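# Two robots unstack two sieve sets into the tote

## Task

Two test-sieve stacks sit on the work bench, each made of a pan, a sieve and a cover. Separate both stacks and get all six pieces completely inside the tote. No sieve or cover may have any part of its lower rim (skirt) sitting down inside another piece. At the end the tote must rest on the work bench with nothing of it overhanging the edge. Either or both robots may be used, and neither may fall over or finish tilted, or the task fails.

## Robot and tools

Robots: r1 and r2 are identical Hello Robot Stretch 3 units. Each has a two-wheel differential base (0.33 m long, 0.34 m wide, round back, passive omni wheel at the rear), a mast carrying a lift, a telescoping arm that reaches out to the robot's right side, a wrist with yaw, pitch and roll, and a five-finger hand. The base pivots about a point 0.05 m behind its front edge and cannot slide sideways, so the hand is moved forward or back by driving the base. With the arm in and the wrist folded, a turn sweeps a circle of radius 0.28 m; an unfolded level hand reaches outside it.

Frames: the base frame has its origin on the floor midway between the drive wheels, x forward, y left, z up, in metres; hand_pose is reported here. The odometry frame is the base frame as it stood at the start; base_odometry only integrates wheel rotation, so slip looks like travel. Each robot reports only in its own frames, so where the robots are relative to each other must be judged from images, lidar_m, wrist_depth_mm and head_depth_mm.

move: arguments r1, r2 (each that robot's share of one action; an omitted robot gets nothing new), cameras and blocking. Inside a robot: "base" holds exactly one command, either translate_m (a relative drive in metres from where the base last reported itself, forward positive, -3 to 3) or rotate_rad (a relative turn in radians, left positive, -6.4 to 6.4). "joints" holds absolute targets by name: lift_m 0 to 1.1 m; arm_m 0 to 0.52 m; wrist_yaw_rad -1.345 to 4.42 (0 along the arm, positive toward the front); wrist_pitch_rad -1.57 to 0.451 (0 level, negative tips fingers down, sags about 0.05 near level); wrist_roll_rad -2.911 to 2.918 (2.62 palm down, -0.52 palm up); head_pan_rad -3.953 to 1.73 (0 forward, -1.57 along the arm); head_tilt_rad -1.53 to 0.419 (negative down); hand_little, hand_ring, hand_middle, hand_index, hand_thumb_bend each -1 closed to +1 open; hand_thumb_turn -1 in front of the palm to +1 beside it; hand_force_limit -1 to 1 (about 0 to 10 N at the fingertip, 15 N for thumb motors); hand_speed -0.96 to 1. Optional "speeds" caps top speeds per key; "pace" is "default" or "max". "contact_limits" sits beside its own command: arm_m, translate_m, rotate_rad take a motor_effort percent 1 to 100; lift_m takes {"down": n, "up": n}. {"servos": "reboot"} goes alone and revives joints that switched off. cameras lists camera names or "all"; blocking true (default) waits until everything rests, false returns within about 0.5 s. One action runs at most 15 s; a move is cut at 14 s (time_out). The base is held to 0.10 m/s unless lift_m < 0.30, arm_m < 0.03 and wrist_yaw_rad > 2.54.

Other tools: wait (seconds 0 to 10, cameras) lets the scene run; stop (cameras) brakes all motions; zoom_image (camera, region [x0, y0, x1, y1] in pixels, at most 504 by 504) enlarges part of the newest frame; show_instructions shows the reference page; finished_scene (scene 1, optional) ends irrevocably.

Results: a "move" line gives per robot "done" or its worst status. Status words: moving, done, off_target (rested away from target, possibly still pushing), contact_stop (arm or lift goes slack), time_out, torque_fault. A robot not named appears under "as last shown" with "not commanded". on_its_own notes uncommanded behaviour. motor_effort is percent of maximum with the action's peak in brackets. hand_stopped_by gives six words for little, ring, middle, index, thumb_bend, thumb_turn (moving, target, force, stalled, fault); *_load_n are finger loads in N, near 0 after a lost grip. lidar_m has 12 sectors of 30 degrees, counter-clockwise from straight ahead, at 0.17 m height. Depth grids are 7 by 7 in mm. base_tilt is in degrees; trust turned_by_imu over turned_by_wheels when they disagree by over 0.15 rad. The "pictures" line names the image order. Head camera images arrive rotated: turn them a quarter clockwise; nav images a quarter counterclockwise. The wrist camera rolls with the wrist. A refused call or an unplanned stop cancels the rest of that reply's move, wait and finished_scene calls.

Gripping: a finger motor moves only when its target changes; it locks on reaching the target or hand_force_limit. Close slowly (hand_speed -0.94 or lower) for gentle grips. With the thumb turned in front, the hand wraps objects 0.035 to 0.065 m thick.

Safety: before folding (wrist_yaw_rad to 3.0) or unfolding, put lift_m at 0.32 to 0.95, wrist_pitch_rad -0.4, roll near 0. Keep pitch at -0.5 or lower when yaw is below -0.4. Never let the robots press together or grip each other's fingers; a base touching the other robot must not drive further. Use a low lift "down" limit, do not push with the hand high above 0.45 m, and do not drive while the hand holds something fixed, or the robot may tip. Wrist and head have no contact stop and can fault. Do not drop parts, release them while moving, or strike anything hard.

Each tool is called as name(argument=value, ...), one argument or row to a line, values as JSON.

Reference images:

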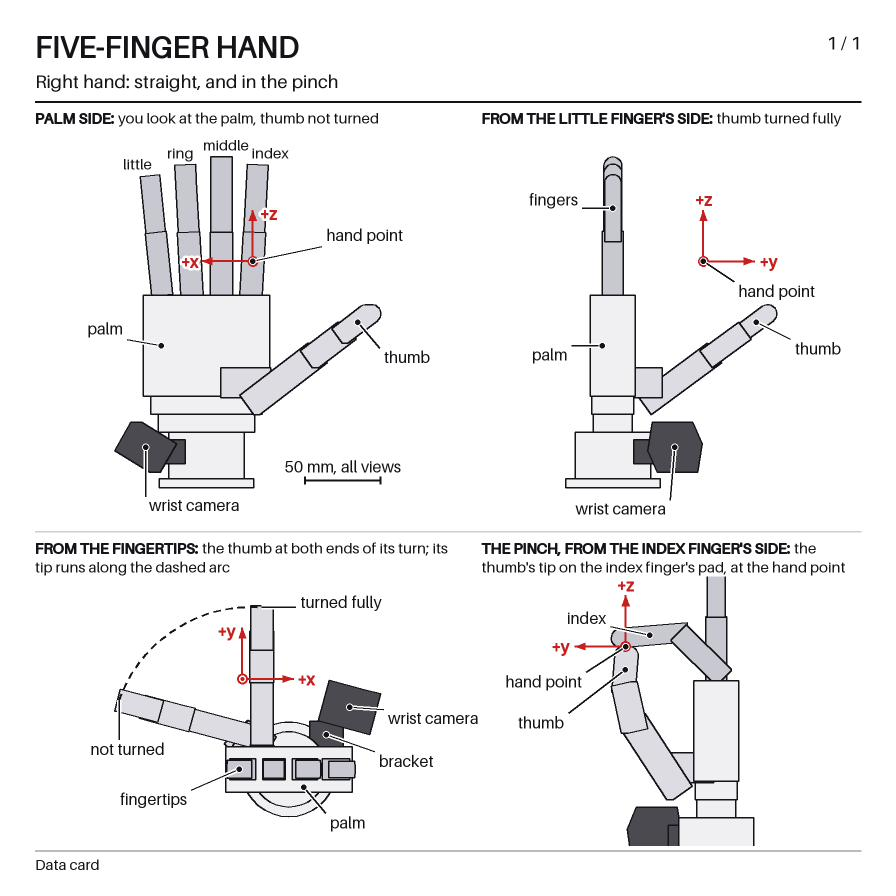

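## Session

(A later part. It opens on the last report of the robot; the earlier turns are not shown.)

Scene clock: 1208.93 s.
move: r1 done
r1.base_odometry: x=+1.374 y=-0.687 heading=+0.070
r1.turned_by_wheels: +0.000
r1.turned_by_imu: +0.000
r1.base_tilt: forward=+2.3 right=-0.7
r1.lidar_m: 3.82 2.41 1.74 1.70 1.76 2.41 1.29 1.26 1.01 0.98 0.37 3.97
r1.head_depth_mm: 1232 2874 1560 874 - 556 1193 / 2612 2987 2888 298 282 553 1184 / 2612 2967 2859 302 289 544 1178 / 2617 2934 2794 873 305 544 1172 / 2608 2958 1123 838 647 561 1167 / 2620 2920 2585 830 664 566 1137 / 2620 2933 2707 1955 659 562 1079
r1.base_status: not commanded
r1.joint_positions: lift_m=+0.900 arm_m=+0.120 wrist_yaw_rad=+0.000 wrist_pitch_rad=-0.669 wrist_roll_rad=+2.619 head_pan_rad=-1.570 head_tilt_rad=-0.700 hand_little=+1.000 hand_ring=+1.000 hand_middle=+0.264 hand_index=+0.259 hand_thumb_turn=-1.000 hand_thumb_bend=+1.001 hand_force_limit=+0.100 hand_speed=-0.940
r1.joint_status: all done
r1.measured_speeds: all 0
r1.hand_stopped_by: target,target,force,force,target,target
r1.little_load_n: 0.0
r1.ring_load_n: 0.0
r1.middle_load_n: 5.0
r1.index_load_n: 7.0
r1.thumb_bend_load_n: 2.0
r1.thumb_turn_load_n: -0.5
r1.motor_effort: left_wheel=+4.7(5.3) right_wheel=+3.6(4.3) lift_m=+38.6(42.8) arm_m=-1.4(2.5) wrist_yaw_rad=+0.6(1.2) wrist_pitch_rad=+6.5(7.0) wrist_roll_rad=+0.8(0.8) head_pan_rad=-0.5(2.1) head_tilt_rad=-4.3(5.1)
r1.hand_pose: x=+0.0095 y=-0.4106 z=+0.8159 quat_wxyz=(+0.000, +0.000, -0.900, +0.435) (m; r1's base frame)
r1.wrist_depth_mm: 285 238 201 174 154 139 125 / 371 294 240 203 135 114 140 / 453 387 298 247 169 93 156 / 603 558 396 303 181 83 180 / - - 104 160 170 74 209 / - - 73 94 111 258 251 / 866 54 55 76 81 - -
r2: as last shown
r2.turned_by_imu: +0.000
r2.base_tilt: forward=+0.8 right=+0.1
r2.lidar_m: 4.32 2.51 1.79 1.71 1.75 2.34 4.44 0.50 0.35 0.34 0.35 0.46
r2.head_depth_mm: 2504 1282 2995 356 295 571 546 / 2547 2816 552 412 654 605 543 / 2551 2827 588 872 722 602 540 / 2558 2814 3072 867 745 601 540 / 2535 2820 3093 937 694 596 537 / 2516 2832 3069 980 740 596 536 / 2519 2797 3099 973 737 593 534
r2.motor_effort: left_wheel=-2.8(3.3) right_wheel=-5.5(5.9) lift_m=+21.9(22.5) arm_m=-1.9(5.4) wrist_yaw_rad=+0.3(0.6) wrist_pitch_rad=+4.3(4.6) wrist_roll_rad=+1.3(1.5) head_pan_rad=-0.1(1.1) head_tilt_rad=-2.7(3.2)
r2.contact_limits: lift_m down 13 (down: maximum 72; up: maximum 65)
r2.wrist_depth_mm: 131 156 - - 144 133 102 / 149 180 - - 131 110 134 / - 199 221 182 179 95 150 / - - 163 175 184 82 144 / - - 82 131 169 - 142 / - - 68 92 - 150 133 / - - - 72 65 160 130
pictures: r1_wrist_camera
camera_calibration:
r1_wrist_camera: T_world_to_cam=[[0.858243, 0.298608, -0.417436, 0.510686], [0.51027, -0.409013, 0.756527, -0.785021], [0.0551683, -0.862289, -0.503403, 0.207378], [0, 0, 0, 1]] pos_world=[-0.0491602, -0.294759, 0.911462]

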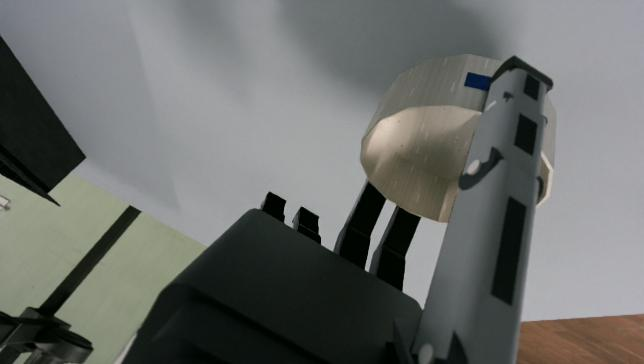

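move(
  r1={"joints": {"lift_m": 1.05, "hand_ring": -0.9, "hand_little": -0.9, "hand_speed": -0.6}, "speeds": {"lift_m": 0.06}},
  r2={"joints": {"hand_index": 0.5, "hand_middle": 0.5, "hand_speed": -0.7}},
  cameras=["r1_wrist_camera"],
)

move(
  r2={"joints": {"lift_m": 1.02}, "speeds": {"lift_m": 0.08}},
  cameras=["r2_head_camera"],
)

move(
  r2={"joints": {"arm_m": 0.129, "hand_index": 0.65, "hand_middle": 0.65, "hand_ring": 1.0, "hand_little": 1.0}},
  cameras=[],
)

move(
  r1={"base": {"translate_m": -0.56}, "joints": {"head_tilt_rad": -0.55}},
  r2={"base": {"translate_m": 0.44}, "joints": {"head_tilt_rad": -0.7}},
  cameras=["r1_head_camera", "r2_wrist_camera", "r2_head_camera"],
)

Scene clock: 1271.20 s.
move: r1 off_target; r2 done
r1.base_odometry: x=+1.374 y=-0.687 heading=+0.070
r1.turned_by_wheels: +0.000
r1.turned_by_imu: +0.000
r1.base_tilt: forward=+2.3 right=-0.8
r1.lidar_m: 3.81 2.41 1.74 1.70 1.76 2.40 1.30 1.26 1.01 0.98 0.37 3.98
r1.head_depth_mm: - - - 868 688 569 1190 / - - - 860 683 567 1188 / 2573 - - 311 659 562 1178 / 2577 2947 - 501 651 559 1174 / 2609 2957 1121 834 648 568 1168 / 2625 2934 2593 830 663 566 1138 / 2608 2962 2735 1944 659 563 1082
r1.base_status: not commanded
r1.joint_positions: lift_m=+1.050 arm_m=+0.120 wrist_yaw_rad=+0.000 wrist_pitch_rad=-0.670 wrist_roll_rad=+2.619 head_pan_rad=-1.570 head_tilt_rad=-0.700 hand_little=-0.900 hand_ring=+0.048 hand_middle=+0.264 hand_index=+0.259 hand_thumb_turn=-1.000 hand_thumb_bend=+1.001 hand_force_limit=+0.100 hand_speed=-0.600
r1.joint_status: hand_ring off_target (ended at +0.048, target -0.900); the others done
r1.measured_speeds: all 0
r1.hand_stopped_by: target,force,force,force,target,target
r1.little_load_n: 0.0
r1.ring_load_n: 8.5
r1.middle_load_n: 3.0
r1.index_load_n: 6.0
r1.thumb_bend_load_n: 2.5
r1.thumb_turn_load_n: 4.0
r1.motor_effort: left_wheel=+4.0(5.3) right_wheel=+4.1(4.3) lift_m=+37.9(42.0) arm_m=+3.9(3.9) wrist_yaw_rad=+0.0(1.2) wrist_pitch_rad=+7.1(7.5) wrist_roll_rad=+0.8(1.0) head_pan_rad=-1.3(2.1) head_tilt_rad=-4.6(5.1)
r1.hand_pose: x=+0.0095 y=-0.4104 z=+0.9658 quat_wxyz=(+0.000, +0.000, -0.901, +0.435) (m; r1's base frame)
r1.wrist_depth_mm: 538 458 399 352 306 275 249 / 611 543 478 404 134 110 276 / - 713 590 456 170 92 310 / - - 795 160 179 83 380 / - - 99 149 171 74 - / 969 - 73 94 105 - - / - 54 55 76 80 - -
r2.base_odometry: x=+0.539 y=-0.836 heading=-0.446
r2.turned_by_wheels: +0.000
r2.turned_by_imu: +0.001
r2.base_tilt: forward=+0.8 right=+0.2
r2.lidar_m: 4.32 2.51 1.79 1.71 1.75 2.34 4.44 0.50 0.35 0.34 0.35 0.46
r2.head_depth_mm: 1273 2681 3010 357 294 573 545 / 2560 2803 551 412 654 606 542 / 2525 2813 588 867 724 603 541 / 2543 2828 3078 868 743 599 540 / 2548 2777 3057 935 692 597 537 / 2517 2803 3066 979 740 595 534 / 2544 2779 3027 975 737 593 533
r2.base_status: not commanded
r2.joint_positions: lift_m=+0.890 arm_m=+0.478 wrist_yaw_rad=+0.001 wrist_pitch_rad=-0.660 wrist_roll_rad=+2.617 head_pan_rad=-1.570 head_tilt_rad=-0.550 hand_little=+0.400 hand_ring=+0.400 hand_middle=+0.500 hand_index=+0.500 hand_thumb_turn=-1.000 hand_thumb_bend=+1.000 hand_force_limit=+0.100 hand_speed=-0.700
r2.joint_status: all done
r2.measured_speeds: all 0
r2.hand_stopped_by: target,target,target,target,target,target
r2.little_load_n: 0.0
r2.ring_load_n: 0.0
r2.middle_load_n: 0.0
r2.index_load_n: 0.0
r2.thumb_bend_load_n: 0.0
r2.thumb_turn_load_n: 0.0
r2.motor_effort: left_wheel=-3.1(3.4) right_wheel=-4.8(6.1) lift_m=+32.7(33.2) arm_m=+7.2(7.3) wrist_yaw_rad=+0.5(0.8) wrist_pitch_rad=+4.5(4.7) wrist_roll_rad=+1.4(1.5) head_pan_rad=-0.3(1.1) head_tilt_rad=-1.8(2.6)
r2.contact_limits: lift_m down 13 (down: maximum 72; up: maximum 65)
r2.hand_pose: x=+0.0094 y=-0.7705 z=+0.8072 quat_wxyz=(+0.001, +0.001, -0.898, +0.439) (m; r2's base frame)
r2.wrist_depth_mm: 130 156 - - 144 132 101 / 147 179 - - 132 115 133 / - 195 222 183 178 96 149 / - - 169 180 188 83 145 / - - 82 133 88 - 143 / - - 68 92 - 151 133 / - - - 71 65 157 128
pictures: r1_wrist_camera
camera_calibration:
r1_wrist_camera: T_world_to_cam=[[0.85823, 0.299072, -0.41713, 0.573082], [0.510291, -0.409822, 0.756074, -0.898217], [0.0551715, -0.861743, -0.504335, 0.284128], [0, 0, 0, 1]] pos_world=[-0.0491602, -0.294656, 1.06146]

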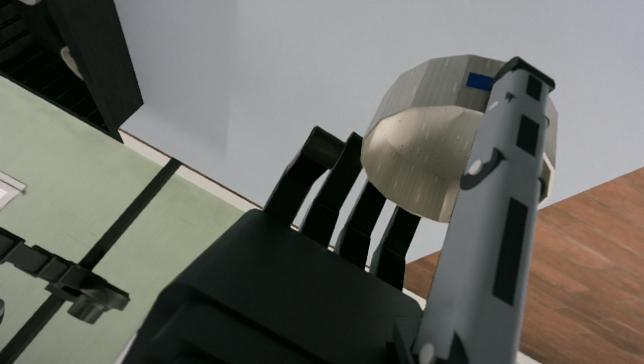

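Scene clock: 1273.50 s.
move: r2 done
r1: as last shown
r1.base_tilt: forward=+2.2 right=-0.7
r1.lidar_m: 3.83 2.41 1.73 1.70 1.76 2.41 1.29 1.26 1.01 0.98 0.37 3.99
r1.head_depth_mm: - - - 867 690 570 1192 / - - - 861 684 567 1186 / 2564 - - 311 659 564 1179 / 2582 2934 - 501 652 560 1172 / 2630 2962 1122 835 650 568 1166 / 2621 2929 2578 829 663 565 1138 / 2618 2925 2714 1958 658 562 1084
r1.motor_effort: left_wheel=+4.1(5.3) right_wheel=+3.7(4.1) lift_m=+28.1(38.1) arm_m=+5.8(5.8) wrist_yaw_rad=-0.3(1.1) wrist_pitch_rad=+7.1(7.4) wrist_roll_rad=+0.8(0.9) head_pan_rad=-0.5(2.2) head_tilt_rad=-4.5(5.1)
r1.wrist_depth_mm: 542 464 398 346 305 275 249 / 616 538 477 405 134 110 277 / - 703 594 455 169 92 312 / - - 787 160 180 83 381 / - - 99 150 171 74 - / - - 73 94 105 - - / 863 54 55 76 80 - -
r2.base_odometry: x=+0.539 y=-0.836 heading=-0.446
r2.turned_by_wheels: +0.000
r2.turned_by_imu: +0.000
r2.base_tilt: forward=+0.8 right=+0.2
r2.lidar_m: 4.31 2.51 1.79 1.70 1.75 2.34 4.45 0.50 0.35 0.34 0.35 0.46
r2.head_depth_mm: 1268 379 3012 1014 757 607 532 / 2564 511 3064 955 683 604 542 / 2551 513 632 942 721 600 541 / 2557 2806 2978 919 742 601 539 / 2557 2781 3066 940 694 597 537 / 2537 2762 3043 976 741 595 535 / 2539 2777 3033 974 737 593 533
r2.base_status: not commanded
r2.joint_positions: lift_m=+1.020 arm_m=+0.478 wrist_yaw_rad=+0.001 wrist_pitch_rad=-0.660 wrist_roll_rad=+2.617 head_pan_rad=-1.570 head_tilt_rad=-0.550 hand_little=+0.400 hand_ring=+0.400 hand_middle=+0.500 hand_index=+0.500 hand_thumb_turn=-1.000 hand_thumb_bend=+1.000 hand_force_limit=+0.100 hand_speed=-0.700
r2.joint_status: all done
r2.measured_speeds: all 0
r2.hand_stopped_by: target,target,target,target,target,target
r2.little_load_n: 0.0
r2.ring_load_n: 0.0
r2.middle_load_n: 0.0
r2.index_load_n: 0.0
r2.thumb_bend_load_n: 0.0
r2.thumb_turn_load_n: 0.0
r2.motor_effort: left_wheel=-2.8(3.3) right_wheel=-4.9(5.7) lift_m=+31.9(35.2) arm_m=+10.1(11.4) wrist_yaw_rad=+0.3(0.9) wrist_pitch_rad=+4.5(4.6) wrist_roll_rad=+1.3(1.5) head_pan_rad=-0.3(1.2) head_tilt_rad=-1.2(2.1)
r2.hand_pose: x=+0.0094 y=-0.7705 z=+0.9372 quat_wxyz=(+0.001, +0.001, -0.898, +0.439) (m; r2's base frame)
r2.wrist_depth_mm: - - 260 281 251 234 - / - - - 267 297 107 194 / - - - 190 281 96 196 / - - - 180 - 83 - / - - 82 134 88 - - / - - 68 91 - - - / - - - 71 65 - -
pictures: r2_head_camera (sideways)
camera_calibration:
r2_head_camera: T_world_to_cam=[[-0.032864, 0.518245, -0.8546, 1.12651], [0.999453, 0.0202878, -0.0261314, 0.0332967], [0.0037955, -0.854991, -0.518628, 0.636011], [0, 0, 0, 1]] pos_world=[0.00132918, -0.0406998, 1.29344]

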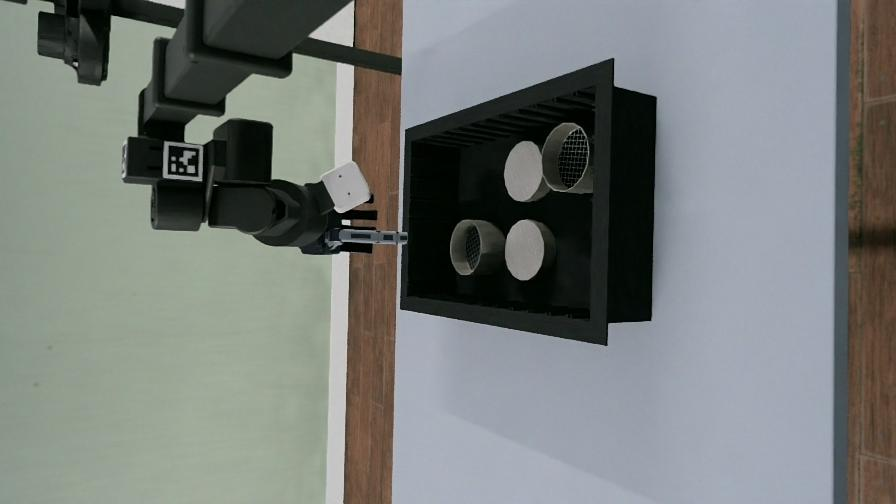

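Scene clock: 1277.27 s.
move: r2 done
r1: as last shown
r1.lidar_m: 3.82 2.42 1.74 1.70 1.76 2.41 1.29 1.26 1.01 0.97 0.37 3.96
r1.head_depth_mm: - - - 868 690 570 1191 / - - - 860 684 567 1189 / 2591 - - 311 660 564 1180 / 2567 2961 - 500 652 560 1176 / 2640 2971 1122 833 650 568 1170 / 2605 2947 2602 829 663 567 1136 / 2592 2952 2682 1955 658 562 1084
r1.motor_effort: left_wheel=+3.9(5.2) right_wheel=+3.8(4.5) lift_m=+17.5(28.4) arm_m=+8.7(9.0) wrist_yaw_rad=+0.5(1.5) wrist_pitch_rad=+7.1(7.5) wrist_roll_rad=+0.8(1.0) head_pan_rad=-0.4(2.2) head_tilt_rad=-4.2(5.1)
r1.wrist_depth_mm: 537 461 403 349 306 274 248 / 614 543 478 409 133 110 277 / - 709 597 461 170 92 310 / - - 784 160 180 83 384 / - - 99 149 171 74 - / - - 73 94 105 - - / 867 54 55 76 80 - -
r2.base_odometry: x=+0.539 y=-0.836 heading=-0.446
r2.turned_by_wheels: +0.000
r2.turned_by_imu: +0.001
r2.base_tilt: forward=+0.8 right=+0.1
r2.lidar_m: 4.31 2.51 1.78 1.71 1.75 2.35 4.44 0.50 0.35 0.34 0.35 0.46
r2.head_depth_mm: 1261 2742 - - 734 609 546 / 2550 2753 - - 631 605 543 / 2524 2810 - - 337 602 541 / 2521 2813 3105 924 618 599 539 / 2515 2794 3055 938 693 598 537 / 2549 2802 3070 973 738 595 535 / 2534 2855 3064 976 739 594 534
r2.base_status: not commanded
r2.joint_positions: lift_m=+1.020 arm_m=+0.129 wrist_yaw_rad=+0.001 wrist_pitch_rad=-0.660 wrist_roll_rad=+2.617 head_pan_rad=-1.570 head_tilt_rad=-0.550 hand_little=+1.000 hand_ring=+1.000 hand_middle=+0.650 hand_index=+0.650 hand_thumb_turn=-1.000 hand_thumb_bend=+1.000 hand_force_limit=+0.100 hand_speed=-0.700
r2.joint_status: all done
r2.measured_speeds: all 0
r2.hand_stopped_by: target,target,target,target,target,target
r2.little_load_n: 0.0
r2.ring_load_n: 0.0
r2.middle_load_n: 0.0
r2.index_load_n: 0.0
r2.thumb_bend_load_n: 0.0
r2.thumb_turn_load_n: 0.0
r2.motor_effort: left_wheel=-2.9(3.3) right_wheel=-4.7(5.9) lift_m=+30.0(32.3) arm_m=-15.5(19.4) wrist_yaw_rad=-0.1(0.8) wrist_pitch_rad=+4.3(4.7) wrist_roll_rad=+1.3(1.5) head_pan_rad=-0.7(1.1) head_tilt_rad=-0.7(1.7)
r2.hand_pose: x=+0.0094 y=-0.4215 z=+0.9372 quat_wxyz=(+0.001, +0.001, -0.898, +0.439) (m; r2's base frame)
r2.wrist_depth_mm: - - 309 228 - - - / - - 365 358 232 105 - / - - 457 422 - 95 - / - - 202 496 - 83 - / - - 82 133 88 - - / - - 68 92 - - - / 830 - - 71 65 - -
pictures: none
No camera images: "cameras" was empty.

Scene clock: 1284.00 s.
move: r1 done; r2 done
r1.base_odometry: x=+0.816 y=-0.725 heading=+0.069
r1.turned_by_wheels: +0.000
r1.turned_by_imu: +0.000
r1.base_tilt: forward=+2.3 right=-0.7
r1.lidar_m: 4.37 2.38 1.76 1.70 1.76 2.41 4.32 0.74 1.02 0.98 1.02 0.79
r1.head_depth_mm: 1246 - - - 809 639 527 / 2554 - - - 805 634 524 / 2590 2823 - - 309 630 521 / 2602 2858 3204 - 426 625 518 / 2590 2858 3195 960 606 620 516 / 2604 2846 3156 987 723 617 511 / 2568 2856 3157 1030 766 612 509
r1.base_status: done
r1.joint_positions: lift_m=+1.050 arm_m=+0.120 wrist_yaw_rad=+0.000 wrist_pitch_rad=-0.670 wrist_roll_rad=+2.619 head_pan_rad=-1.570 head_tilt_rad=-0.550 hand_little=-0.900 hand_ring=+0.048 hand_middle=+0.264 hand_index=+0.259 hand_thumb_turn=-1.000 hand_thumb_bend=+1.001 hand_force_limit=+0.100 hand_speed=-0.600
r1.joint_status: all done
r1.measured_speeds: all 0
r1.hand_stopped_by: target,force,force,force,target,target
r1.little_load_n: 0.0
r1.ring_load_n: 8.5
r1.middle_load_n: 3.0
r1.index_load_n: 5.5
r1.thumb_bend_load_n: 2.5
r1.thumb_turn_load_n: 4.0
r1.motor_effort: left_wheel=-9.9(14.8) right_wheel=+0.0(10.6) lift_m=+18.4(19.1) arm_m=+14.0(14.5) wrist_yaw_rad=-0.2(1.5) wrist_pitch_rad=+7.0(7.5) wrist_roll_rad=+0.8(1.0) head_pan_rad=+0.5(2.3) head_tilt_rad=+3.7(6.3)
r1.hand_pose: x=+0.0095 y=-0.4104 z=+0.9658 quat_wxyz=(+0.000, +0.000, -0.901, +0.435) (m; r1's base frame)
r1.wrist_depth_mm: 569 475 401 344 306 274 247 / 765 586 479 303 133 110 277 / - 775 596 338 170 92 313 / 536 - 787 159 180 83 355 / 620 - 99 149 171 74 417 / - - 73 94 105 518 504 / 610 54 55 76 80 690 636
r2.base_odometry: x=+0.936 y=-1.025 heading=-0.446
r2.turned_by_wheels: +0.000
r2.turned_by_imu: +0.002
r2.base_tilt: forward=+0.9 right=+0.2
r2.lidar_m: 3.89 2.53 1.80 1.72 1.77 2.37 4.89 0.47 0.34 0.32 0.33 4.07
r2.head_depth_mm: 2474 - - 785 655 561 1146 / 2530 - - 755 650 558 1151 / 2550 - - 342 648 570 1139 / 2550 2932 1051 749 637 568 1139 / 2541 2889 1045 795 643 565 1139 / 2554 2894 1041 793 642 563 943 / 2573 2881 2530 1788 639 564 1090
r2.base_status: done
r2.joint_positions: lift_m=+1.020 arm_m=+0.129 wrist_yaw_rad=+0.001 wrist_pitch_rad=-0.660 wrist_roll_rad=+2.617 head_pan_rad=-1.570 head_tilt_rad=-0.700 hand_little=+1.000 hand_ring=+1.000 hand_middle=+0.650 hand_index=+0.650 hand_thumb_turn=-1.000 hand_thumb_bend=+1.000 hand_force_limit=+0.100 hand_speed=-0.700
r2.joint_status: all done
r2.measured_speeds: all 0
r2.hand_stopped_by: target,target,target,target,target,target
r2.little_load_n: 0.0
r2.ring_load_n: 0.0
r2.middle_load_n: 0.0
r2.index_load_n: 0.0
r2.thumb_bend_load_n: 0.0
r2.thumb_turn_load_n: 0.0
r2.motor_effort: left_wheel=+0.2(10.6) right_wheel=+10.8(15.4) lift_m=+28.2(30.6) arm_m=-3.2(16.2) wrist_yaw_rad=+0.2(1.0) wrist_pitch_rad=+4.4(4.8) wrist_roll_rad=+1.3(1.6) head_pan_rad=-0.4(1.0) head_tilt_rad=-2.3(5.1)
r2.hand_pose: x=+0.0094 y=-0.4215 z=+0.9372 quat_wxyz=(+0.001, +0.001, -0.898, +0.439) (m; r2's base frame)
r2.wrist_depth_mm: 470 - - - - 248 - / 530 - - - - 105 - / - - - - - 95 - / - - 761 200 - 83 - / - - 82 133 88 - - / - - 68 91 - - - / 682 - - 71 65 - -
pictures: r1_head_camera (sideways), r2_head_camera (sideways), r2_wrist_camera
camera_calibration:
r1_head_camera: T_world_to_cam=[[-0.0461177, 0.48906, -0.87103, 1.15066], [0.998376, -0.00662532, -0.0565801, 0.069671], [-0.0334419, -0.872225, -0.48796, 0.588928], [0, 0, 0, 1]] pos_world=[0.00320296, -0.0486045, 1.29358]
r2_head_camera: T_world_to_cam=[[-0.0329595, 0.640265, -0.767447, 1.01289], [0.99945, 0.0239536, -0.0229394, 0.0291337], [0.00369585, -0.767781, -0.640702, 0.794904], [0, 0, 0, 1]] pos_world=[0.0013289, -0.0389045, 1.28731]
r2_wrist_camera: T_world_to_cam=[[0.84288, 0.36558, -0.394847, 0.568543], [0.516844, -0.345815, 0.783125, -0.886071], [0.149751, -0.864154, -0.480429, 0.245766], [0, 0, 0, 1]] pos_world=[-0.058057, -0.301885, 1.03646]

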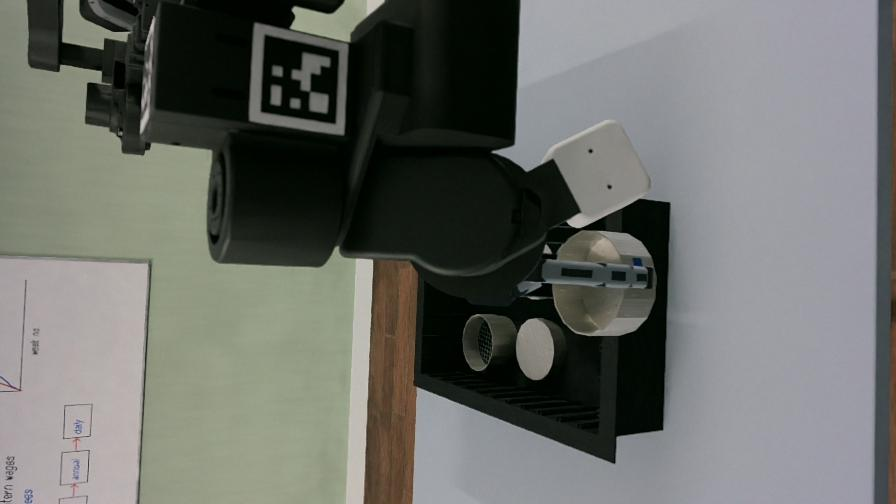

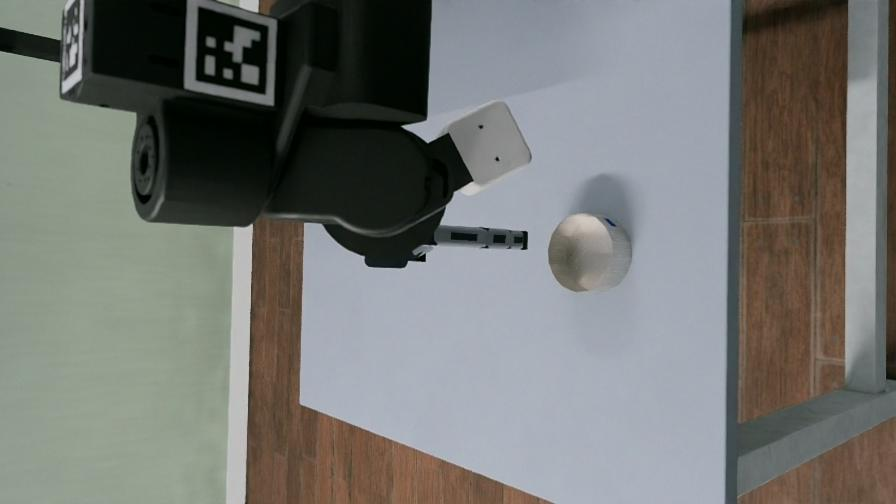

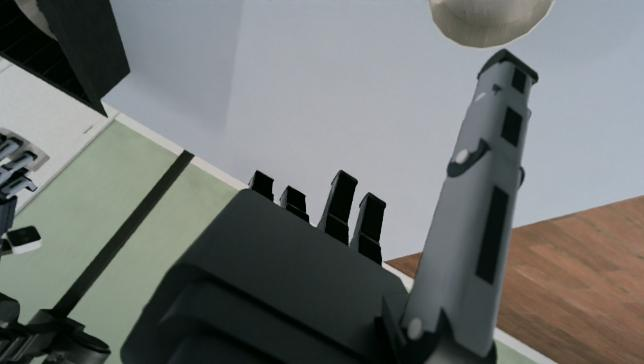

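move(
  r1={"joints": {"hand_ring": 0.4, "arm_m": 0.507}},
  r2={"joints": {"lift_m": 0.875, "hand_speed": -0.94}, "speeds": {"lift_m": 0.05}, "contact_limits": {"lift_m": {"down": 15}}},
  cameras=["r1_wrist_camera", "r1_head_camera", "r2_wrist_camera"],
)

Scene clock: 1301.20 s.
move: r1 done; r2 done
r1.base_odometry: x=+0.816 y=-0.725 heading=+0.069
r1.turned_by_wheels: +0.000
r1.turned_by_imu: +0.000
r1.base_tilt: forward=+2.3 right=-0.7
r1.lidar_m: 4.37 2.38 1.76 1.70 1.76 2.40 4.31 0.74 1.02 0.98 1.02 0.79
r1.head_depth_mm: 1270 1178 3143 1051 813 640 527 / 2615 389 3139 1094 805 635 525 / 2585 533 3125 1078 741 631 521 / 2579 556 706 966 757 627 518 / 2605 2876 3142 957 777 623 515 / 2595 2843 3134 982 722 618 512 / 2587 2844 3126 1029 766 612 509
r1.base_status: not commanded
r1.joint_positions: lift_m=+1.050 arm_m=+0.507 wrist_yaw_rad=+0.000 wrist_pitch_rad=-0.670 wrist_roll_rad=+2.619 head_pan_rad=-1.570 head_tilt_rad=-0.550 hand_little=-0.900 hand_ring=+0.400 hand_middle=+0.264 hand_index=+0.259 hand_thumb_turn=-1.000 hand_thumb_bend=+1.001 hand_force_limit=+0.100 hand_speed=-0.600
r1.joint_status: all done
r1.measured_speeds: all 0
r1.hand_stopped_by: target,target,force,force,target,target
r1.little_load_n: 0.0
r1.ring_load_n: 0.0
r1.middle_load_n: 5.0
r1.index_load_n: 7.0
r1.thumb_bend_load_n: 1.5
r1.thumb_turn_load_n: -0.5
r1.motor_effort: left_wheel=-8.5(10.4) right_wheel=+0.3(0.7) lift_m=+19.8(20.9) arm_m=+21.0(22.9) wrist_yaw_rad=-0.2(1.5) wrist_pitch_rad=+6.8(7.4) wrist_roll_rad=+0.8(1.0) head_pan_rad=-0.8(2.3) head_tilt_rad=+3.3(4.2)
r1.hand_pose: x=+0.0095 y=-0.7973 z=+0.9657 quat_wxyz=(+0.000, +0.000, -0.901, +0.435) (m; r1's base frame)
r1.wrist_depth_mm: - 469 398 278 303 271 231 / - - 475 288 134 114 253 / - - - 457 169 93 268 / - - - 143 180 83 270 / 713 - 99 154 171 74 415 / 608 - 74 94 111 - 499 / - 53 55 76 81 - -
r2.base_odometry: x=+0.936 y=-1.025 heading=-0.446
r2.turned_by_wheels: +0.000
r2.turned_by_imu: +0.001
r2.base_tilt: forward=+0.8 right=+0.1
r2.lidar_m: 3.88 2.53 1.81 1.72 1.77 2.36 4.86 0.47 0.34 0.32 0.33 4.09
r2.head_depth_mm: 2477 2889 1071 313 307 547 1150 / 2593 2842 1069 290 306 557 1149 / 2549 2915 1058 308 331 557 1146 / 2545 2895 1051 798 444 568 1134 / 2562 2889 1049 800 644 565 1134 / 2567 2879 1041 792 640 565 938 / 2532 2884 2520 1799 639 561 1097
r2.base_status: not commanded
r2.joint_positions: lift_m=+0.875 arm_m=+0.129 wrist_yaw_rad=+0.001 wrist_pitch_rad=-0.661 wrist_roll_rad=+2.617 head_pan_rad=-1.570 head_tilt_rad=-0.700 hand_little=+1.000 hand_ring=+1.000 hand_middle=+0.650 hand_index=+0.650 hand_thumb_turn=-1.000 hand_thumb_bend=+1.000 hand_force_limit=+0.100 hand_speed=-0.940
r2.joint_status: all done
r2.measured_speeds: all 0
r2.hand_stopped_by: target,target,target,target,target,target
r2.little_load_n: 0.0
r2.ring_load_n: 0.0
r2.middle_load_n: 0.0
r2.index_load_n: 0.0
r2.thumb_bend_load_n: 0.0
r2.thumb_turn_load_n: 0.0
r2.motor_effort: left_wheel=-0.2(0.5) right_wheel=+10.9(11.8) lift_m=+24.7(27.1) arm_m=+11.3(11.8) wrist_yaw_rad=+0.0(1.0) wrist_pitch_rad=+4.6(4.8) wrist_roll_rad=+1.3(1.6) head_pan_rad=-0.2(0.8) head_tilt_rad=-0.6(2.2)
r2.contact_limits: lift_m down 15 (down: maximum 72; up: maximum 65)
r2.hand_pose: x=+0.0094 y=-0.4214 z=+0.7921 quat_wxyz=(+0.001, +0.001, -0.899, +0.439) (m; r2's base frame)
r2.wrist_depth_mm: - - 172 155 138 120 110 / - - - 172 142 116 124 / - - - - 182 97 141 / - - - 200 187 84 162 / - - 82 133 88 - - / - - 68 91 - - - / 917 - - 71 65 - -
pictures: r1_head_camera (sideways), r1_wrist_camera, r2_wrist_camera
camera_calibration:
r1_head_camera: T_world_to_cam=[[-0.0461367, 0.488552, -0.871314, 1.15101], [0.998375, -0.00664847, -0.0565926, 0.0696861], [-0.0334413, -0.872509, -0.487452, 0.588256], [0, 0, 0, 1]] pos_world=[0.00320297, -0.0486054, 1.29358]
r1_wrist_camera: T_world_to_cam=[[0.858218, 0.299174, -0.417081, 0.688841], [0.510311, -0.409984, 0.755973, -1.05682], [0.0551708, -0.861631, -0.504528, -0.0490849], [0, 0, 0, 1]] pos_world=[-0.0491603, -0.681656, 1.06146]
r2_wrist_camera: T_world_to_cam=[[0.842894, 0.365867, -0.394551, 0.511079], [0.516824, -0.346429, 0.782867, -0.772442], [0.149741, -0.863787, -0.481091, 0.176892], [0, 0, 0, 1]] pos_world=[-0.0580569, -0.301786, 0.891467]

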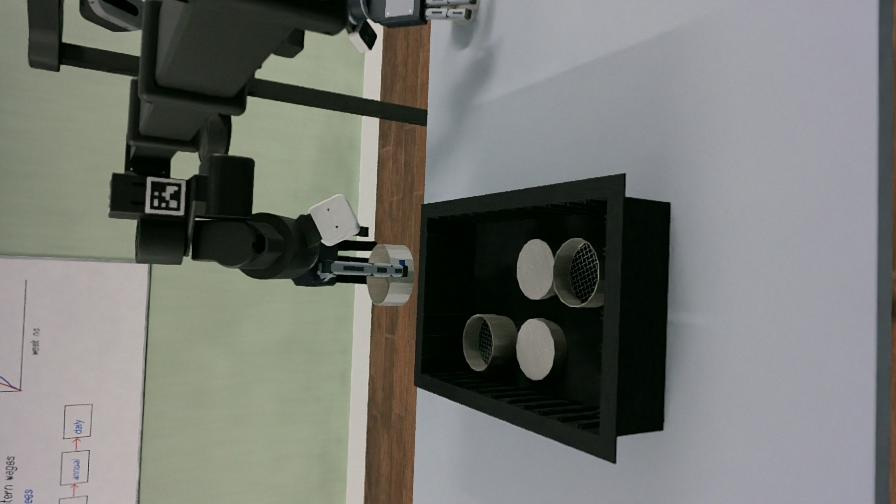

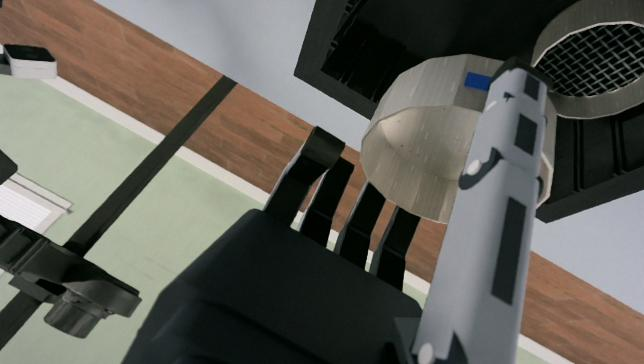

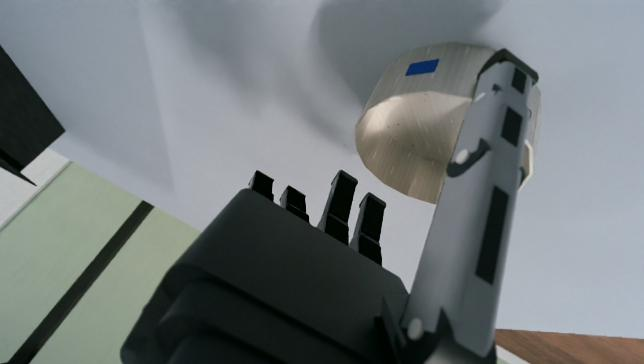

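move(
  r1={"joints": {"lift_m": 0.915}, "speeds": {"lift_m": 0.08}, "contact_limits": {"lift_m": {"down": 15}}},
  r2={"joints": {"hand_index": 0.2, "hand_middle": 0.2, "hand_force_limit": -0.3}},
  cameras=["r1_wrist_camera", "r1_head_camera"],
)

move(
  r2={"joints": {"hand_index": 0.15, "hand_middle": 0.15, "hand_force_limit": 0.1}},
  cameras=["r2_wrist_camera"],
)

Scene clock: 1322.97 s.
move: r1 done; r2 off_target
r1.base_odometry: x=+0.816 y=-0.725 heading=+0.069
r1.turned_by_wheels: +0.000
r1.turned_by_imu: +0.000
r1.base_tilt: forward=+2.3 right=-0.6
r1.lidar_m: 4.37 2.39 1.77 1.70 1.76 2.41 4.32 0.74 1.01 0.98 1.01 0.79
r1.head_depth_mm: 1264 2794 1040 971 - - 526 / 2591 1321 1509 357 773 636 524 / 2592 2863 599 1024 743 631 520 / 2609 2860 622 843 756 625 518 / 2598 2863 3150 955 779 622 516 / 2592 2874 3145 984 723 617 512 / 2587 2833 3152 1034 766 614 509
r1.base_status: not commanded
r1.joint_positions: lift_m=+0.915 arm_m=+0.507 wrist_yaw_rad=+0.000 wrist_pitch_rad=-0.671 wrist_roll_rad=+2.619 head_pan_rad=-1.570 head_tilt_rad=-0.550 hand_little=-0.900 hand_ring=+0.400 hand_middle=+0.264 hand_index=+0.259 hand_thumb_turn=-1.000 hand_thumb_bend=+1.001 hand_force_limit=+0.100 hand_speed=-0.600
r1.joint_status: all done
r1.measured_speeds: all 0
r1.hand_stopped_by: target,target,force,force,target,target
r1.little_load_n: 0.0
r1.ring_load_n: 0.0
r1.middle_load_n: 4.5
r1.index_load_n: 7.0
r1.thumb_bend_load_n: 2.0
r1.thumb_turn_load_n: -0.5
r1.motor_effort: left_wheel=-9.6(10.6) right_wheel=+0.0(0.6) lift_m=+17.4(19.8) arm_m=+16.4(19.0) wrist_yaw_rad=+0.7(1.3) wrist_pitch_rad=+7.0(7.6) wrist_roll_rad=+0.8(1.0) head_pan_rad=-0.5(2.0) head_tilt_rad=+2.8(3.6)
r1.contact_limits: lift_m down 15 (down: maximum 72; up: maximum 65)
r1.hand_pose: x=+0.0095 y=-0.7972 z=+0.8307 quat_wxyz=(+0.000, +0.000, -0.901, +0.434) (m; r1's base frame)
r1.wrist_depth_mm: 308 261 102 164 165 147 132 / - 323 124 206 138 114 150 / - 882 160 238 169 93 159 / - - 213 160 180 83 154 / - - 99 154 171 74 191 / - - 73 94 111 237 202 / 568 53 55 76 81 221 193
r2.base_odometry: x=+0.936 y=-1.025 heading=-0.446
r2.turned_by_wheels: +0.000
r2.turned_by_imu: +0.001
r2.base_tilt: forward=+0.7 right=+0.0
r2.lidar_m: 3.88 2.53 1.80 1.72 1.77 2.36 4.88 0.47 0.34 0.32 0.33 4.07
r2.head_depth_mm: 1154 2866 1074 313 307 549 1149 / 2547 2828 1061 290 307 559 1143 / 2580 2919 1063 308 331 556 1142 / 2563 2890 1048 800 443 567 1141 / 2582 2859 1052 794 644 565 1131 / 2555 2880 1042 790 640 563 937 / 2577 2877 2528 1796 638 563 1085
r2.base_status: not commanded
r2.joint_positions: lift_m=+0.875 arm_m=+0.129 wrist_yaw_rad=+0.001 wrist_pitch_rad=-0.661 wrist_roll_rad=+2.617 head_pan_rad=-1.570 head_tilt_rad=-0.700 hand_little=+1.000 hand_ring=+1.000 hand_middle=+0.256 hand_index=+0.268 hand_thumb_turn=-1.000 hand_thumb_bend=+1.000 hand_force_limit=-0.300 hand_speed=-0.940
r2.joint_status: hand_middle off_target (ended at +0.256, target +0.200); hand_index off_target (ended at +0.268, target +0.200); the others done
r2.measured_speeds: all 0
r2.hand_stopped_by: target,target,force,force,target,target
r2.little_load_n: 0.0
r2.ring_load_n: 0.0
r2.middle_load_n: 3.5
r2.index_load_n: 2.5
r2.thumb_bend_load_n: 1.0
r2.thumb_turn_load_n: 0.5
r2.motor_effort: left_wheel=-0.1(0.5) right_wheel=+11.0(12.0) lift_m=+25.2(25.2) arm_m=+17.7(19.0) wrist_yaw_rad=+0.1(0.9) wrist_pitch_rad=+4.6(4.9) wrist_roll_rad=+1.4(1.6) head_pan_rad=-0.1(0.9) head_tilt_rad=+0.4(0.9)
r2.contact_limits: lift_m down 15 (down: maximum 72; up: maximum 65)
r2.hand_pose: x=+0.0094 y=-0.4214 z=+0.7921 quat_wxyz=(+0.001, +0.001, -0.899, +0.439) (m; r2's base frame)
r2.wrist_depth_mm: - - 172 156 137 121 110 / - - - 172 142 116 124 / - - - - 182 97 141 / - - - 178 184 84 161 / - - 82 131 170 - - / - - 68 91 - - - / 835 - - 72 65 - -
pictures: r1_head_camera (sideways), r1_wrist_camera
camera_calibration:
r1_head_camera: T_world_to_cam=[[-0.0461367, 0.488552, -0.871314, 1.15101], [0.998375, -0.00664847, -0.0565926, 0.0696861], [-0.0334413, -0.872509, -0.487452, 0.588256], [0, 0, 0, 1]] pos_world=[0.00320297, -0.0486054, 1.29358]
r1_wrist_camera: T_world_to_cam=[[0.858237, 0.299402, -0.416879, 0.632474], [0.51028, -0.410437, 0.755749, -0.954825], [0.0551705, -0.861336, -0.505031, -0.116441], [0, 0, 0, 1]] pos_world=[-0.0491602, -0.681555, 0.926466]

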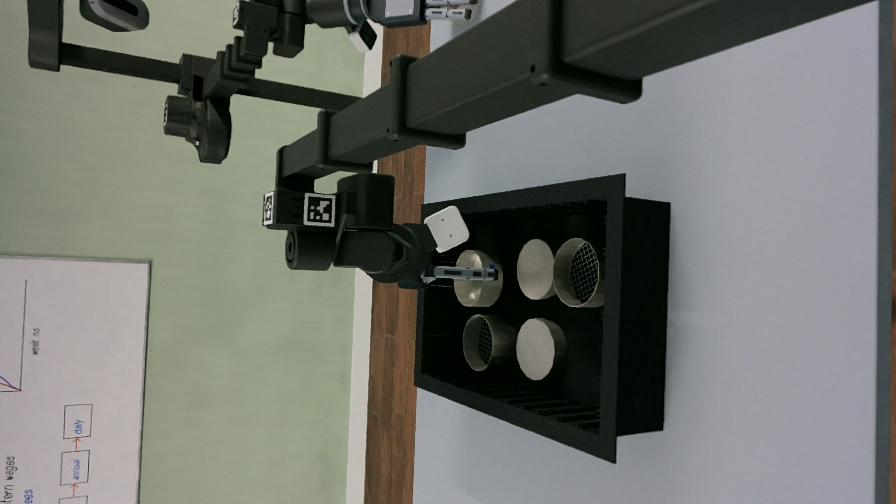

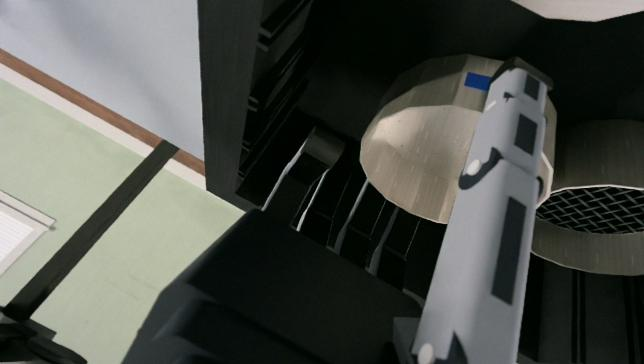

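Scene clock: 1323.43 s.
move: r2 off_target
r1: as last shown
r1.lidar_m: 4.37 2.39 1.76 1.69 1.76 2.41 4.30 0.74 1.02 0.98 1.01 0.79
r1.head_depth_mm: 1265 2816 1039 972 - - 526 / 2618 1318 1513 357 772 636 524 / 2581 2874 600 1025 741 631 521 / 2620 2852 622 843 759 626 519 / 2587 2862 3149 954 778 622 515 / 2581 2839 3166 981 723 618 512 / 2598 2838 3186 1032 766 614 508
r1.motor_effort: left_wheel=-9.4(9.7) right_wheel=-0.1(0.6) lift_m=+17.4(18.2) arm_m=+16.3(16.8) wrist_yaw_rad=-0.5(0.9) wrist_pitch_rad=+6.9(7.2) wrist_roll_rad=+0.9(0.9) head_pan_rad=-0.4(1.3) head_tilt_rad=+2.4(3.4)
r1.contact_limits: lift_m down 15 (down: maximum 72; up: maximum 65)
r1.wrist_depth_mm: 307 261 102 165 165 148 132 / - 325 124 206 138 114 149 / - 874 161 238 169 93 159 / - - 212 160 180 82 153 / - - 99 154 171 74 191 / - - 74 94 111 236 202 / 571 54 55 76 81 221 193
r2.base_odometry: x=+0.936 y=-1.025 heading=-0.446
r2.turned_by_wheels: +0.000
r2.turned_by_imu: +0.000
r2.base_tilt: forward=+0.9 right=+0.1
r2.lidar_m: 3.88 2.53 1.80 1.72 1.77 2.37 4.88 0.47 0.34 0.32 0.33 4.09
r2.head_depth_mm: 1158 2883 1070 313 307 547 1156 / 2585 2849 1068 291 307 559 1143 / 2553 2877 1060 307 331 555 1140 / 2574 2912 1059 800 442 568 1147 / 2574 2876 1044 796 644 564 1137 / 2559 2881 1038 793 643 564 941 / 2587 2906 2539 1798 639 563 1092
r2.base_status: not commanded
r2.joint_positions: lift_m=+0.875 arm_m=+0.129 wrist_yaw_rad=+0.001 wrist_pitch_rad=-0.661 wrist_roll_rad=+2.617 head_pan_rad=-1.570 head_tilt_rad=-0.700 hand_little=+1.000 hand_ring=+1.000 hand_middle=+0.247 hand_index=+0.253 hand_thumb_turn=-1.000 hand_thumb_bend=+1.001 hand_force_limit=+0.100 hand_speed=-0.940
r2.joint_status: hand_middle off_target (ended at +0.247, target +0.150); hand_index off_target (ended at +0.253, target +0.150); the others done
r2.measured_speeds: all 0
r2.hand_stopped_by: target,target,force,force,target,target
r2.little_load_n: 0.0
r2.ring_load_n: 0.0
r2.middle_load_n: 6.0
r2.index_load_n: 7.0
r2.thumb_bend_load_n: 2.5
r2.thumb_turn_load_n: 0.5
r2.motor_effort: left_wheel=-0.2(0.4) right_wheel=+10.8(11.8) lift_m=+24.8(25.7) arm_m=+16.1(17.4) wrist_yaw_rad=+0.2(0.5) wrist_pitch_rad=+4.6(4.8) wrist_roll_rad=+1.3(1.3) head_pan_rad=+0.1(0.5) head_tilt_rad=+0.6(0.9)
r2.contact_limits: lift_m down 15 (down: maximum 72; up: maximum 65)
r2.hand_pose: x=+0.0094 y=-0.4214 z=+0.7921 quat_wxyz=(+0.001, +0.001, -0.899, +0.439) (m; r2's base frame)
r2.wrist_depth_mm: - - 173 155 137 120 110 / - - - 173 142 110 123 / - - - - 182 97 141 / - - - 178 184 84 161 / - - 82 131 170 - - / - - 68 91 - - - / 831 - - 71 65 - -
pictures: r2_wrist_camera
camera_calibration:
r2_wrist_camera: T_world_to_cam=[[0.842894, 0.365867, -0.394551, 0.511039], [0.516824, -0.346429, 0.782867, -0.772364], [0.149741, -0.863787, -0.481091, 0.176844], [0, 0, 0, 1]] pos_world=[-0.0580569, -0.301786, 0.891367]

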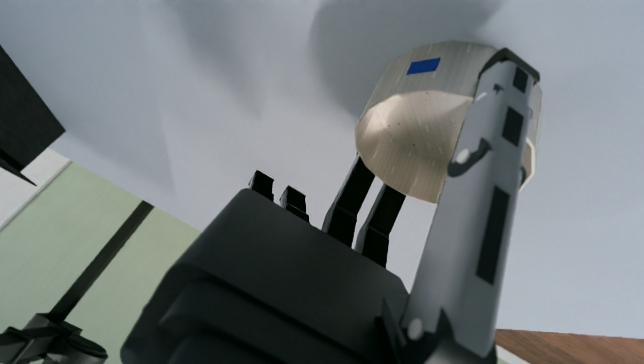

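move(
  r1={"joints": {"lift_m": 0.881}, "speeds": {"lift_m": 0.03}, "contact_limits": {"lift_m": {"down": 13}}},
  r2={"joints": {"lift_m": 0.9}, "speeds": {"lift_m": 0.03}},
  cameras=["r1_wrist_camera", "r1_head_camera", "r2_wrist_camera"],
)

Scene clock: 1332.90 s.
move: r1 done; r2 done
r1.base_odometry: x=+0.816 y=-0.725 heading=+0.069
r1.turned_by_wheels: +0.000
r1.turned_by_imu: +0.000
r1.base_tilt: forward=+2.3 right=-0.6
r1.lidar_m: 4.38 2.38 1.76 1.69 1.75 2.41 4.31 0.74 1.01 0.98 1.02 0.79
r1.head_depth_mm: 1270 2757 1075 1057 332 - - / 2604 1317 3102 389 348 616 524 / 2598 2842 649 813 741 630 521 / 2613 2862 3008 731 758 626 518 / 2603 2865 3143 959 778 621 515 / 2588 2869 3169 983 724 617 512 / 2589 2840 3130 1033 766 613 510
r1.base_status: not commanded
r1.joint_positions: lift_m=+0.881 arm_m=+0.507 wrist_yaw_rad=+0.000 wrist_pitch_rad=-0.671 wrist_roll_rad=+2.619 head_pan_rad=-1.570 head_tilt_rad=-0.550 hand_little=-0.900 hand_ring=+0.400 hand_middle=+0.264 hand_index=+0.259 hand_thumb_turn=-1.000 hand_thumb_bend=+1.001 hand_force_limit=+0.100 hand_speed=-0.600
r1.joint_status: all done
r1.measured_speeds: all 0
r1.hand_stopped_by: target,target,force,force,target,target
r1.little_load_n: 0.0
r1.ring_load_n: 0.0
r1.middle_load_n: 5.0
r1.index_load_n: 7.0
r1.thumb_bend_load_n: 2.0
r1.thumb_turn_load_n: 0.0
r1.motor_effort: left_wheel=-8.0(10.4) right_wheel=-0.1(0.6) lift_m=+17.7(19.7) arm_m=+12.9(14.1) wrist_yaw_rad=+0.1(1.3) wrist_pitch_rad=+7.1(7.7) wrist_roll_rad=+0.9(1.0) head_pan_rad=-1.4(2.1) head_tilt_rad=+2.7(3.2)
r1.contact_limits: lift_m down 13 (down: maximum 72; up: maximum 65)
r1.hand_pose: x=+0.0095 y=-0.7972 z=+0.7966 quat_wxyz=(+0.000, +0.000, -0.901, +0.434) (m; r1's base frame)
r1.wrist_depth_mm: - 67 83 141 130 95 88 / 330 79 90 170 138 105 118 / - 102 129 195 169 93 132 / - 743 168 159 180 83 143 / - - 106 154 171 74 129 / - - 74 94 111 180 177 / - 53 55 76 81 217 181
r2.base_odometry: x=+0.936 y=-1.025 heading=-0.446
r2.turned_by_wheels: +0.000
r2.turned_by_imu: +0.001
r2.base_tilt: forward=+0.9 right=+0.2
r2.lidar_m: 3.87 2.54 1.81 1.72 1.77 2.36 4.88 0.48 0.34 0.32 0.33 4.07
r2.head_depth_mm: 1160 2925 1067 296 303 561 1149 / 1183 2870 1071 289 294 559 1145 / 2551 2929 1062 293 315 557 1145 / 2534 2929 1053 772 555 568 1140 / 2556 2919 1048 795 643 567 1140 / 2577 2861 1043 796 641 564 941 / 2545 2893 2540 1797 638 562 1092
r2.base_status: not commanded
r2.joint_positions: lift_m=+0.900 arm_m=+0.129 wrist_yaw_rad=+0.001 wrist_pitch_rad=-0.664 wrist_roll_rad=+2.617 head_pan_rad=-1.570 head_tilt_rad=-0.700 hand_little=+1.000 hand_ring=+1.000 hand_middle=+0.247 hand_index=+0.253 hand_thumb_turn=-1.000 hand_thumb_bend=+1.001 hand_force_limit=+0.100 hand_speed=-0.940
r2.joint_status: all done
r2.measured_speeds: all 0
r2.hand_stopped_by: target,target,force,force,target,target
r2.little_load_n: 0.0
r2.ring_load_n: 0.0
r2.middle_load_n: 5.5
r2.index_load_n: 7.5
r2.thumb_bend_load_n: 2.0
r2.thumb_turn_load_n: 0.5
r2.motor_effort: left_wheel=+0.0(0.5) right_wheel=+10.7(11.5) lift_m=+32.5(34.8) arm_m=+5.1(8.9) wrist_yaw_rad=+0.0(0.7) wrist_pitch_rad=+5.0(5.4) wrist_roll_rad=+1.3(1.4) head_pan_rad=-0.1(0.6) head_tilt_rad=+1.5(1.8)
r2.hand_pose: x=+0.0094 y=-0.4207 z=+0.8166 quat_wxyz=(+0.001, +0.001, -0.899, +0.438) (m; r2's base frame)
r2.wrist_depth_mm: - - - - 158 143 131 / - - - - 133 110 146 / - - - - 182 96 166 / - - - 178 183 83 - / - - 82 131 170 - - / - - 68 92 - - - / 780 - - 72 65 - -
pictures: r1_head_camera (sideways), r1_wrist_camera, r2_wrist_camera
camera_calibration:
r1_head_camera: T_world_to_cam=[[-0.0461367, 0.488552, -0.871314, 1.15101], [0.998375, -0.00664847, -0.0565926, 0.0696861], [-0.0334413, -0.872509, -0.487452, 0.588256], [0, 0, 0, 1]] pos_world=[0.00320297, -0.0486054, 1.29358]
r1_wrist_camera: T_world_to_cam=[[0.858227, 0.299469, -0.416851, 0.618278], [0.510296, -0.410534, 0.755685, -0.929063], [0.0551726, -0.861267, -0.505149, -0.13351], [0, 0, 0, 1]] pos_world=[-0.0491602, -0.681554, 0.892366]
r2_wrist_camera: T_world_to_cam=[[0.842885, 0.367074, -0.393449, 0.520115], [0.516837, -0.348792, 0.781808, -0.791548], [0.14975, -0.862323, -0.483709, 0.19206], [0, 0, 0, 1]] pos_world=[-0.058057, -0.301389, 0.916378]

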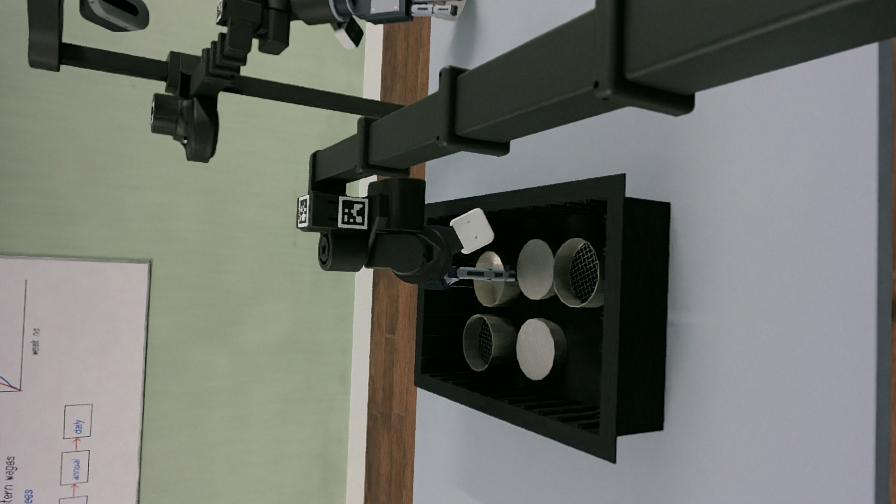

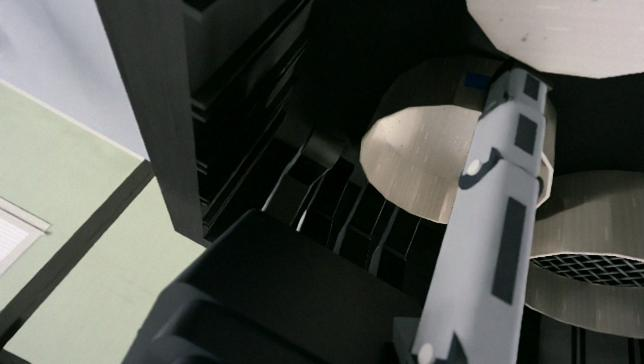

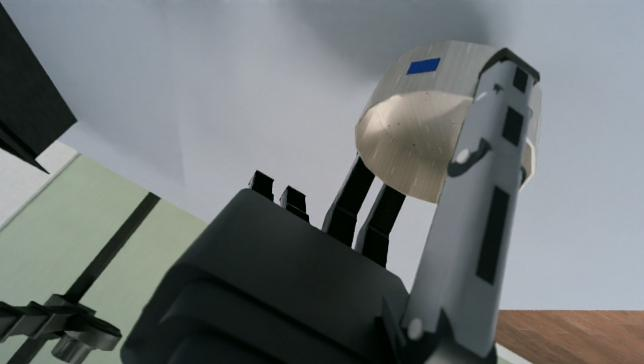

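move(
  r1={"joints": {"lift_m": 0.876}, "speeds": {"lift_m": 0.02}, "contact_limits": {"lift_m": {"down": 13}}},
  r2={"joints": {"lift_m": 1.05, "hand_little": -0.9, "hand_ring": 0.4, "hand_speed": -0.6}, "speeds": {"lift_m": 0.06}},
  cameras=["r1_wrist_camera"],
)

Scene clock: 1342.10 s.
move: r1 done; r2 done
r1.base_odometry: x=+0.816 y=-0.725 heading=+0.069
r1.turned_by_wheels: +0.000
r1.turned_by_imu: +0.000
r1.base_tilt: forward=+2.2 right=-0.7
r1.lidar_m: 4.38 2.38 1.77 1.70 1.75 2.41 4.31 0.74 1.02 0.98 1.02 0.79
r1.head_depth_mm: 1233 2843 3163 1107 340 - - / 2532 2850 3086 394 339 616 524 / 2614 2834 661 816 746 630 522 / 2603 2833 3055 735 758 626 518 / 2609 2872 3156 968 777 623 515 / 2598 2828 3170 985 723 618 513 / 2598 2850 3123 1034 771 613 510
r1.base_status: not commanded
r1.joint_positions: lift_m=+0.876 arm_m=+0.507 wrist_yaw_rad=+0.000 wrist_pitch_rad=-0.658 wrist_roll_rad=+2.619 head_pan_rad=-1.570 head_tilt_rad=-0.550 hand_little=-0.900 hand_ring=+0.400 hand_middle=+0.264 hand_index=+0.259 hand_thumb_turn=-1.000 hand_thumb_bend=+1.001 hand_force_limit=+0.100 hand_speed=-0.600
r1.joint_status: all done
r1.measured_speeds: all 0
r1.hand_stopped_by: target,target,force,force,target,target
r1.little_load_n: 0.0
r1.ring_load_n: 0.0
r1.middle_load_n: 4.0
r1.index_load_n: 6.0
r1.thumb_bend_load_n: 2.0
r1.thumb_turn_load_n: -1.0
r1.motor_effort: left_wheel=-9.0(10.5) right_wheel=-0.3(0.8) lift_m=+32.3(33.5) arm_m=+7.9(10.5) wrist_yaw_rad=-0.8(1.8) wrist_pitch_rad=+4.5(7.0) wrist_roll_rad=+0.8(0.9) head_pan_rad=-1.5(2.5) head_tilt_rad=+2.5(2.7)
r1.contact_limits: lift_m down 13 (down: maximum 72; up: maximum 65)
r1.hand_pose: x=+0.0095 y=-0.8001 z=+0.7935 quat_wxyz=(+0.000, +0.000, -0.898, +0.440) (m; r1's base frame)
r1.wrist_depth_mm: - 64 84 139 128 93 86 / 343 77 102 168 135 107 114 / - 97 123 193 169 93 131 / - 163 162 171 180 82 140 / - - 106 154 171 74 126 / - - 74 94 111 70 174 / - 53 55 76 81 218 178
r2.base_odometry: x=+0.936 y=-1.025 heading=-0.446
r2.turned_by_wheels: +0.000
r2.turned_by_imu: +0.001
r2.base_tilt: forward=+0.9 right=+0.0
r2.lidar_m: 3.88 2.54 1.80 1.72 1.77 2.36 4.86 0.47 0.34 0.32 0.33 4.06
r2.head_depth_mm: - - - 813 655 559 1151 / - - - 732 652 557 1152 / 2484 - - 516 649 557 1148 / 2550 2912 968 513 647 569 1145 / 2566 2888 1045 797 644 567 1133 / 2558 2888 1044 795 642 563 943 / 2552 2893 2528 1800 640 562 1093
r2.base_status: not commanded
r2.joint_positions: lift_m=+1.050 arm_m=+0.129 wrist_yaw_rad=+0.001 wrist_pitch_rad=-0.665 wrist_roll_rad=+2.617 head_pan_rad=-1.570 head_tilt_rad=-0.700 hand_little=-0.900 hand_ring=+0.400 hand_middle=+0.247 hand_index=+0.253 hand_thumb_turn=-1.000 hand_thumb_bend=+1.001 hand_force_limit=+0.100 hand_speed=-0.600
r2.joint_status: all done
r2.measured_speeds: all 0
r2.hand_stopped_by: target,target,force,force,target,target
r2.little_load_n: 0.0
r2.ring_load_n: 0.0
r2.middle_load_n: 5.5
r2.index_load_n: 7.0
r2.thumb_bend_load_n: 2.5
r2.thumb_turn_load_n: 0.5
r2.motor_effort: left_wheel=+0.3(0.5) right_wheel=+10.9(11.9) lift_m=+32.2(36.1) arm_m=-9.9(10.0) wrist_yaw_rad=+0.2(0.6) wrist_pitch_rad=+5.4(5.6) wrist_roll_rad=+1.3(1.5) head_pan_rad=+0.3(0.8) head_tilt_rad=+1.1(1.8)
r2.hand_pose: x=+0.0094 y=-0.4205 z=+0.9665 quat_wxyz=(+0.001, +0.001, -0.899, +0.437) (m; r2's base frame)
r2.wrist_depth_mm: 436 - - - - - - / - - - - 133 109 - / - - - 135 183 95 - / - - - 173 183 84 - / 684 - 82 131 170 - - / - - 68 91 - - - / 895 - - 71 65 - -
pictures: r1_wrist_camera
camera_calibration:
r1_wrist_camera: T_world_to_cam=[[0.858278, 0.29401, -0.420615, 0.616494], [0.510211, -0.400756, 0.760972, -0.92433], [0.0551696, -0.867728, -0.493968, -0.151538], [0, 0, 0, 1]] pos_world=[-0.04916, -0.683181, 0.887841]

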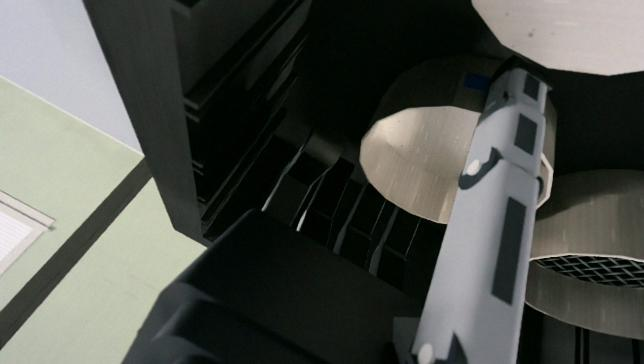

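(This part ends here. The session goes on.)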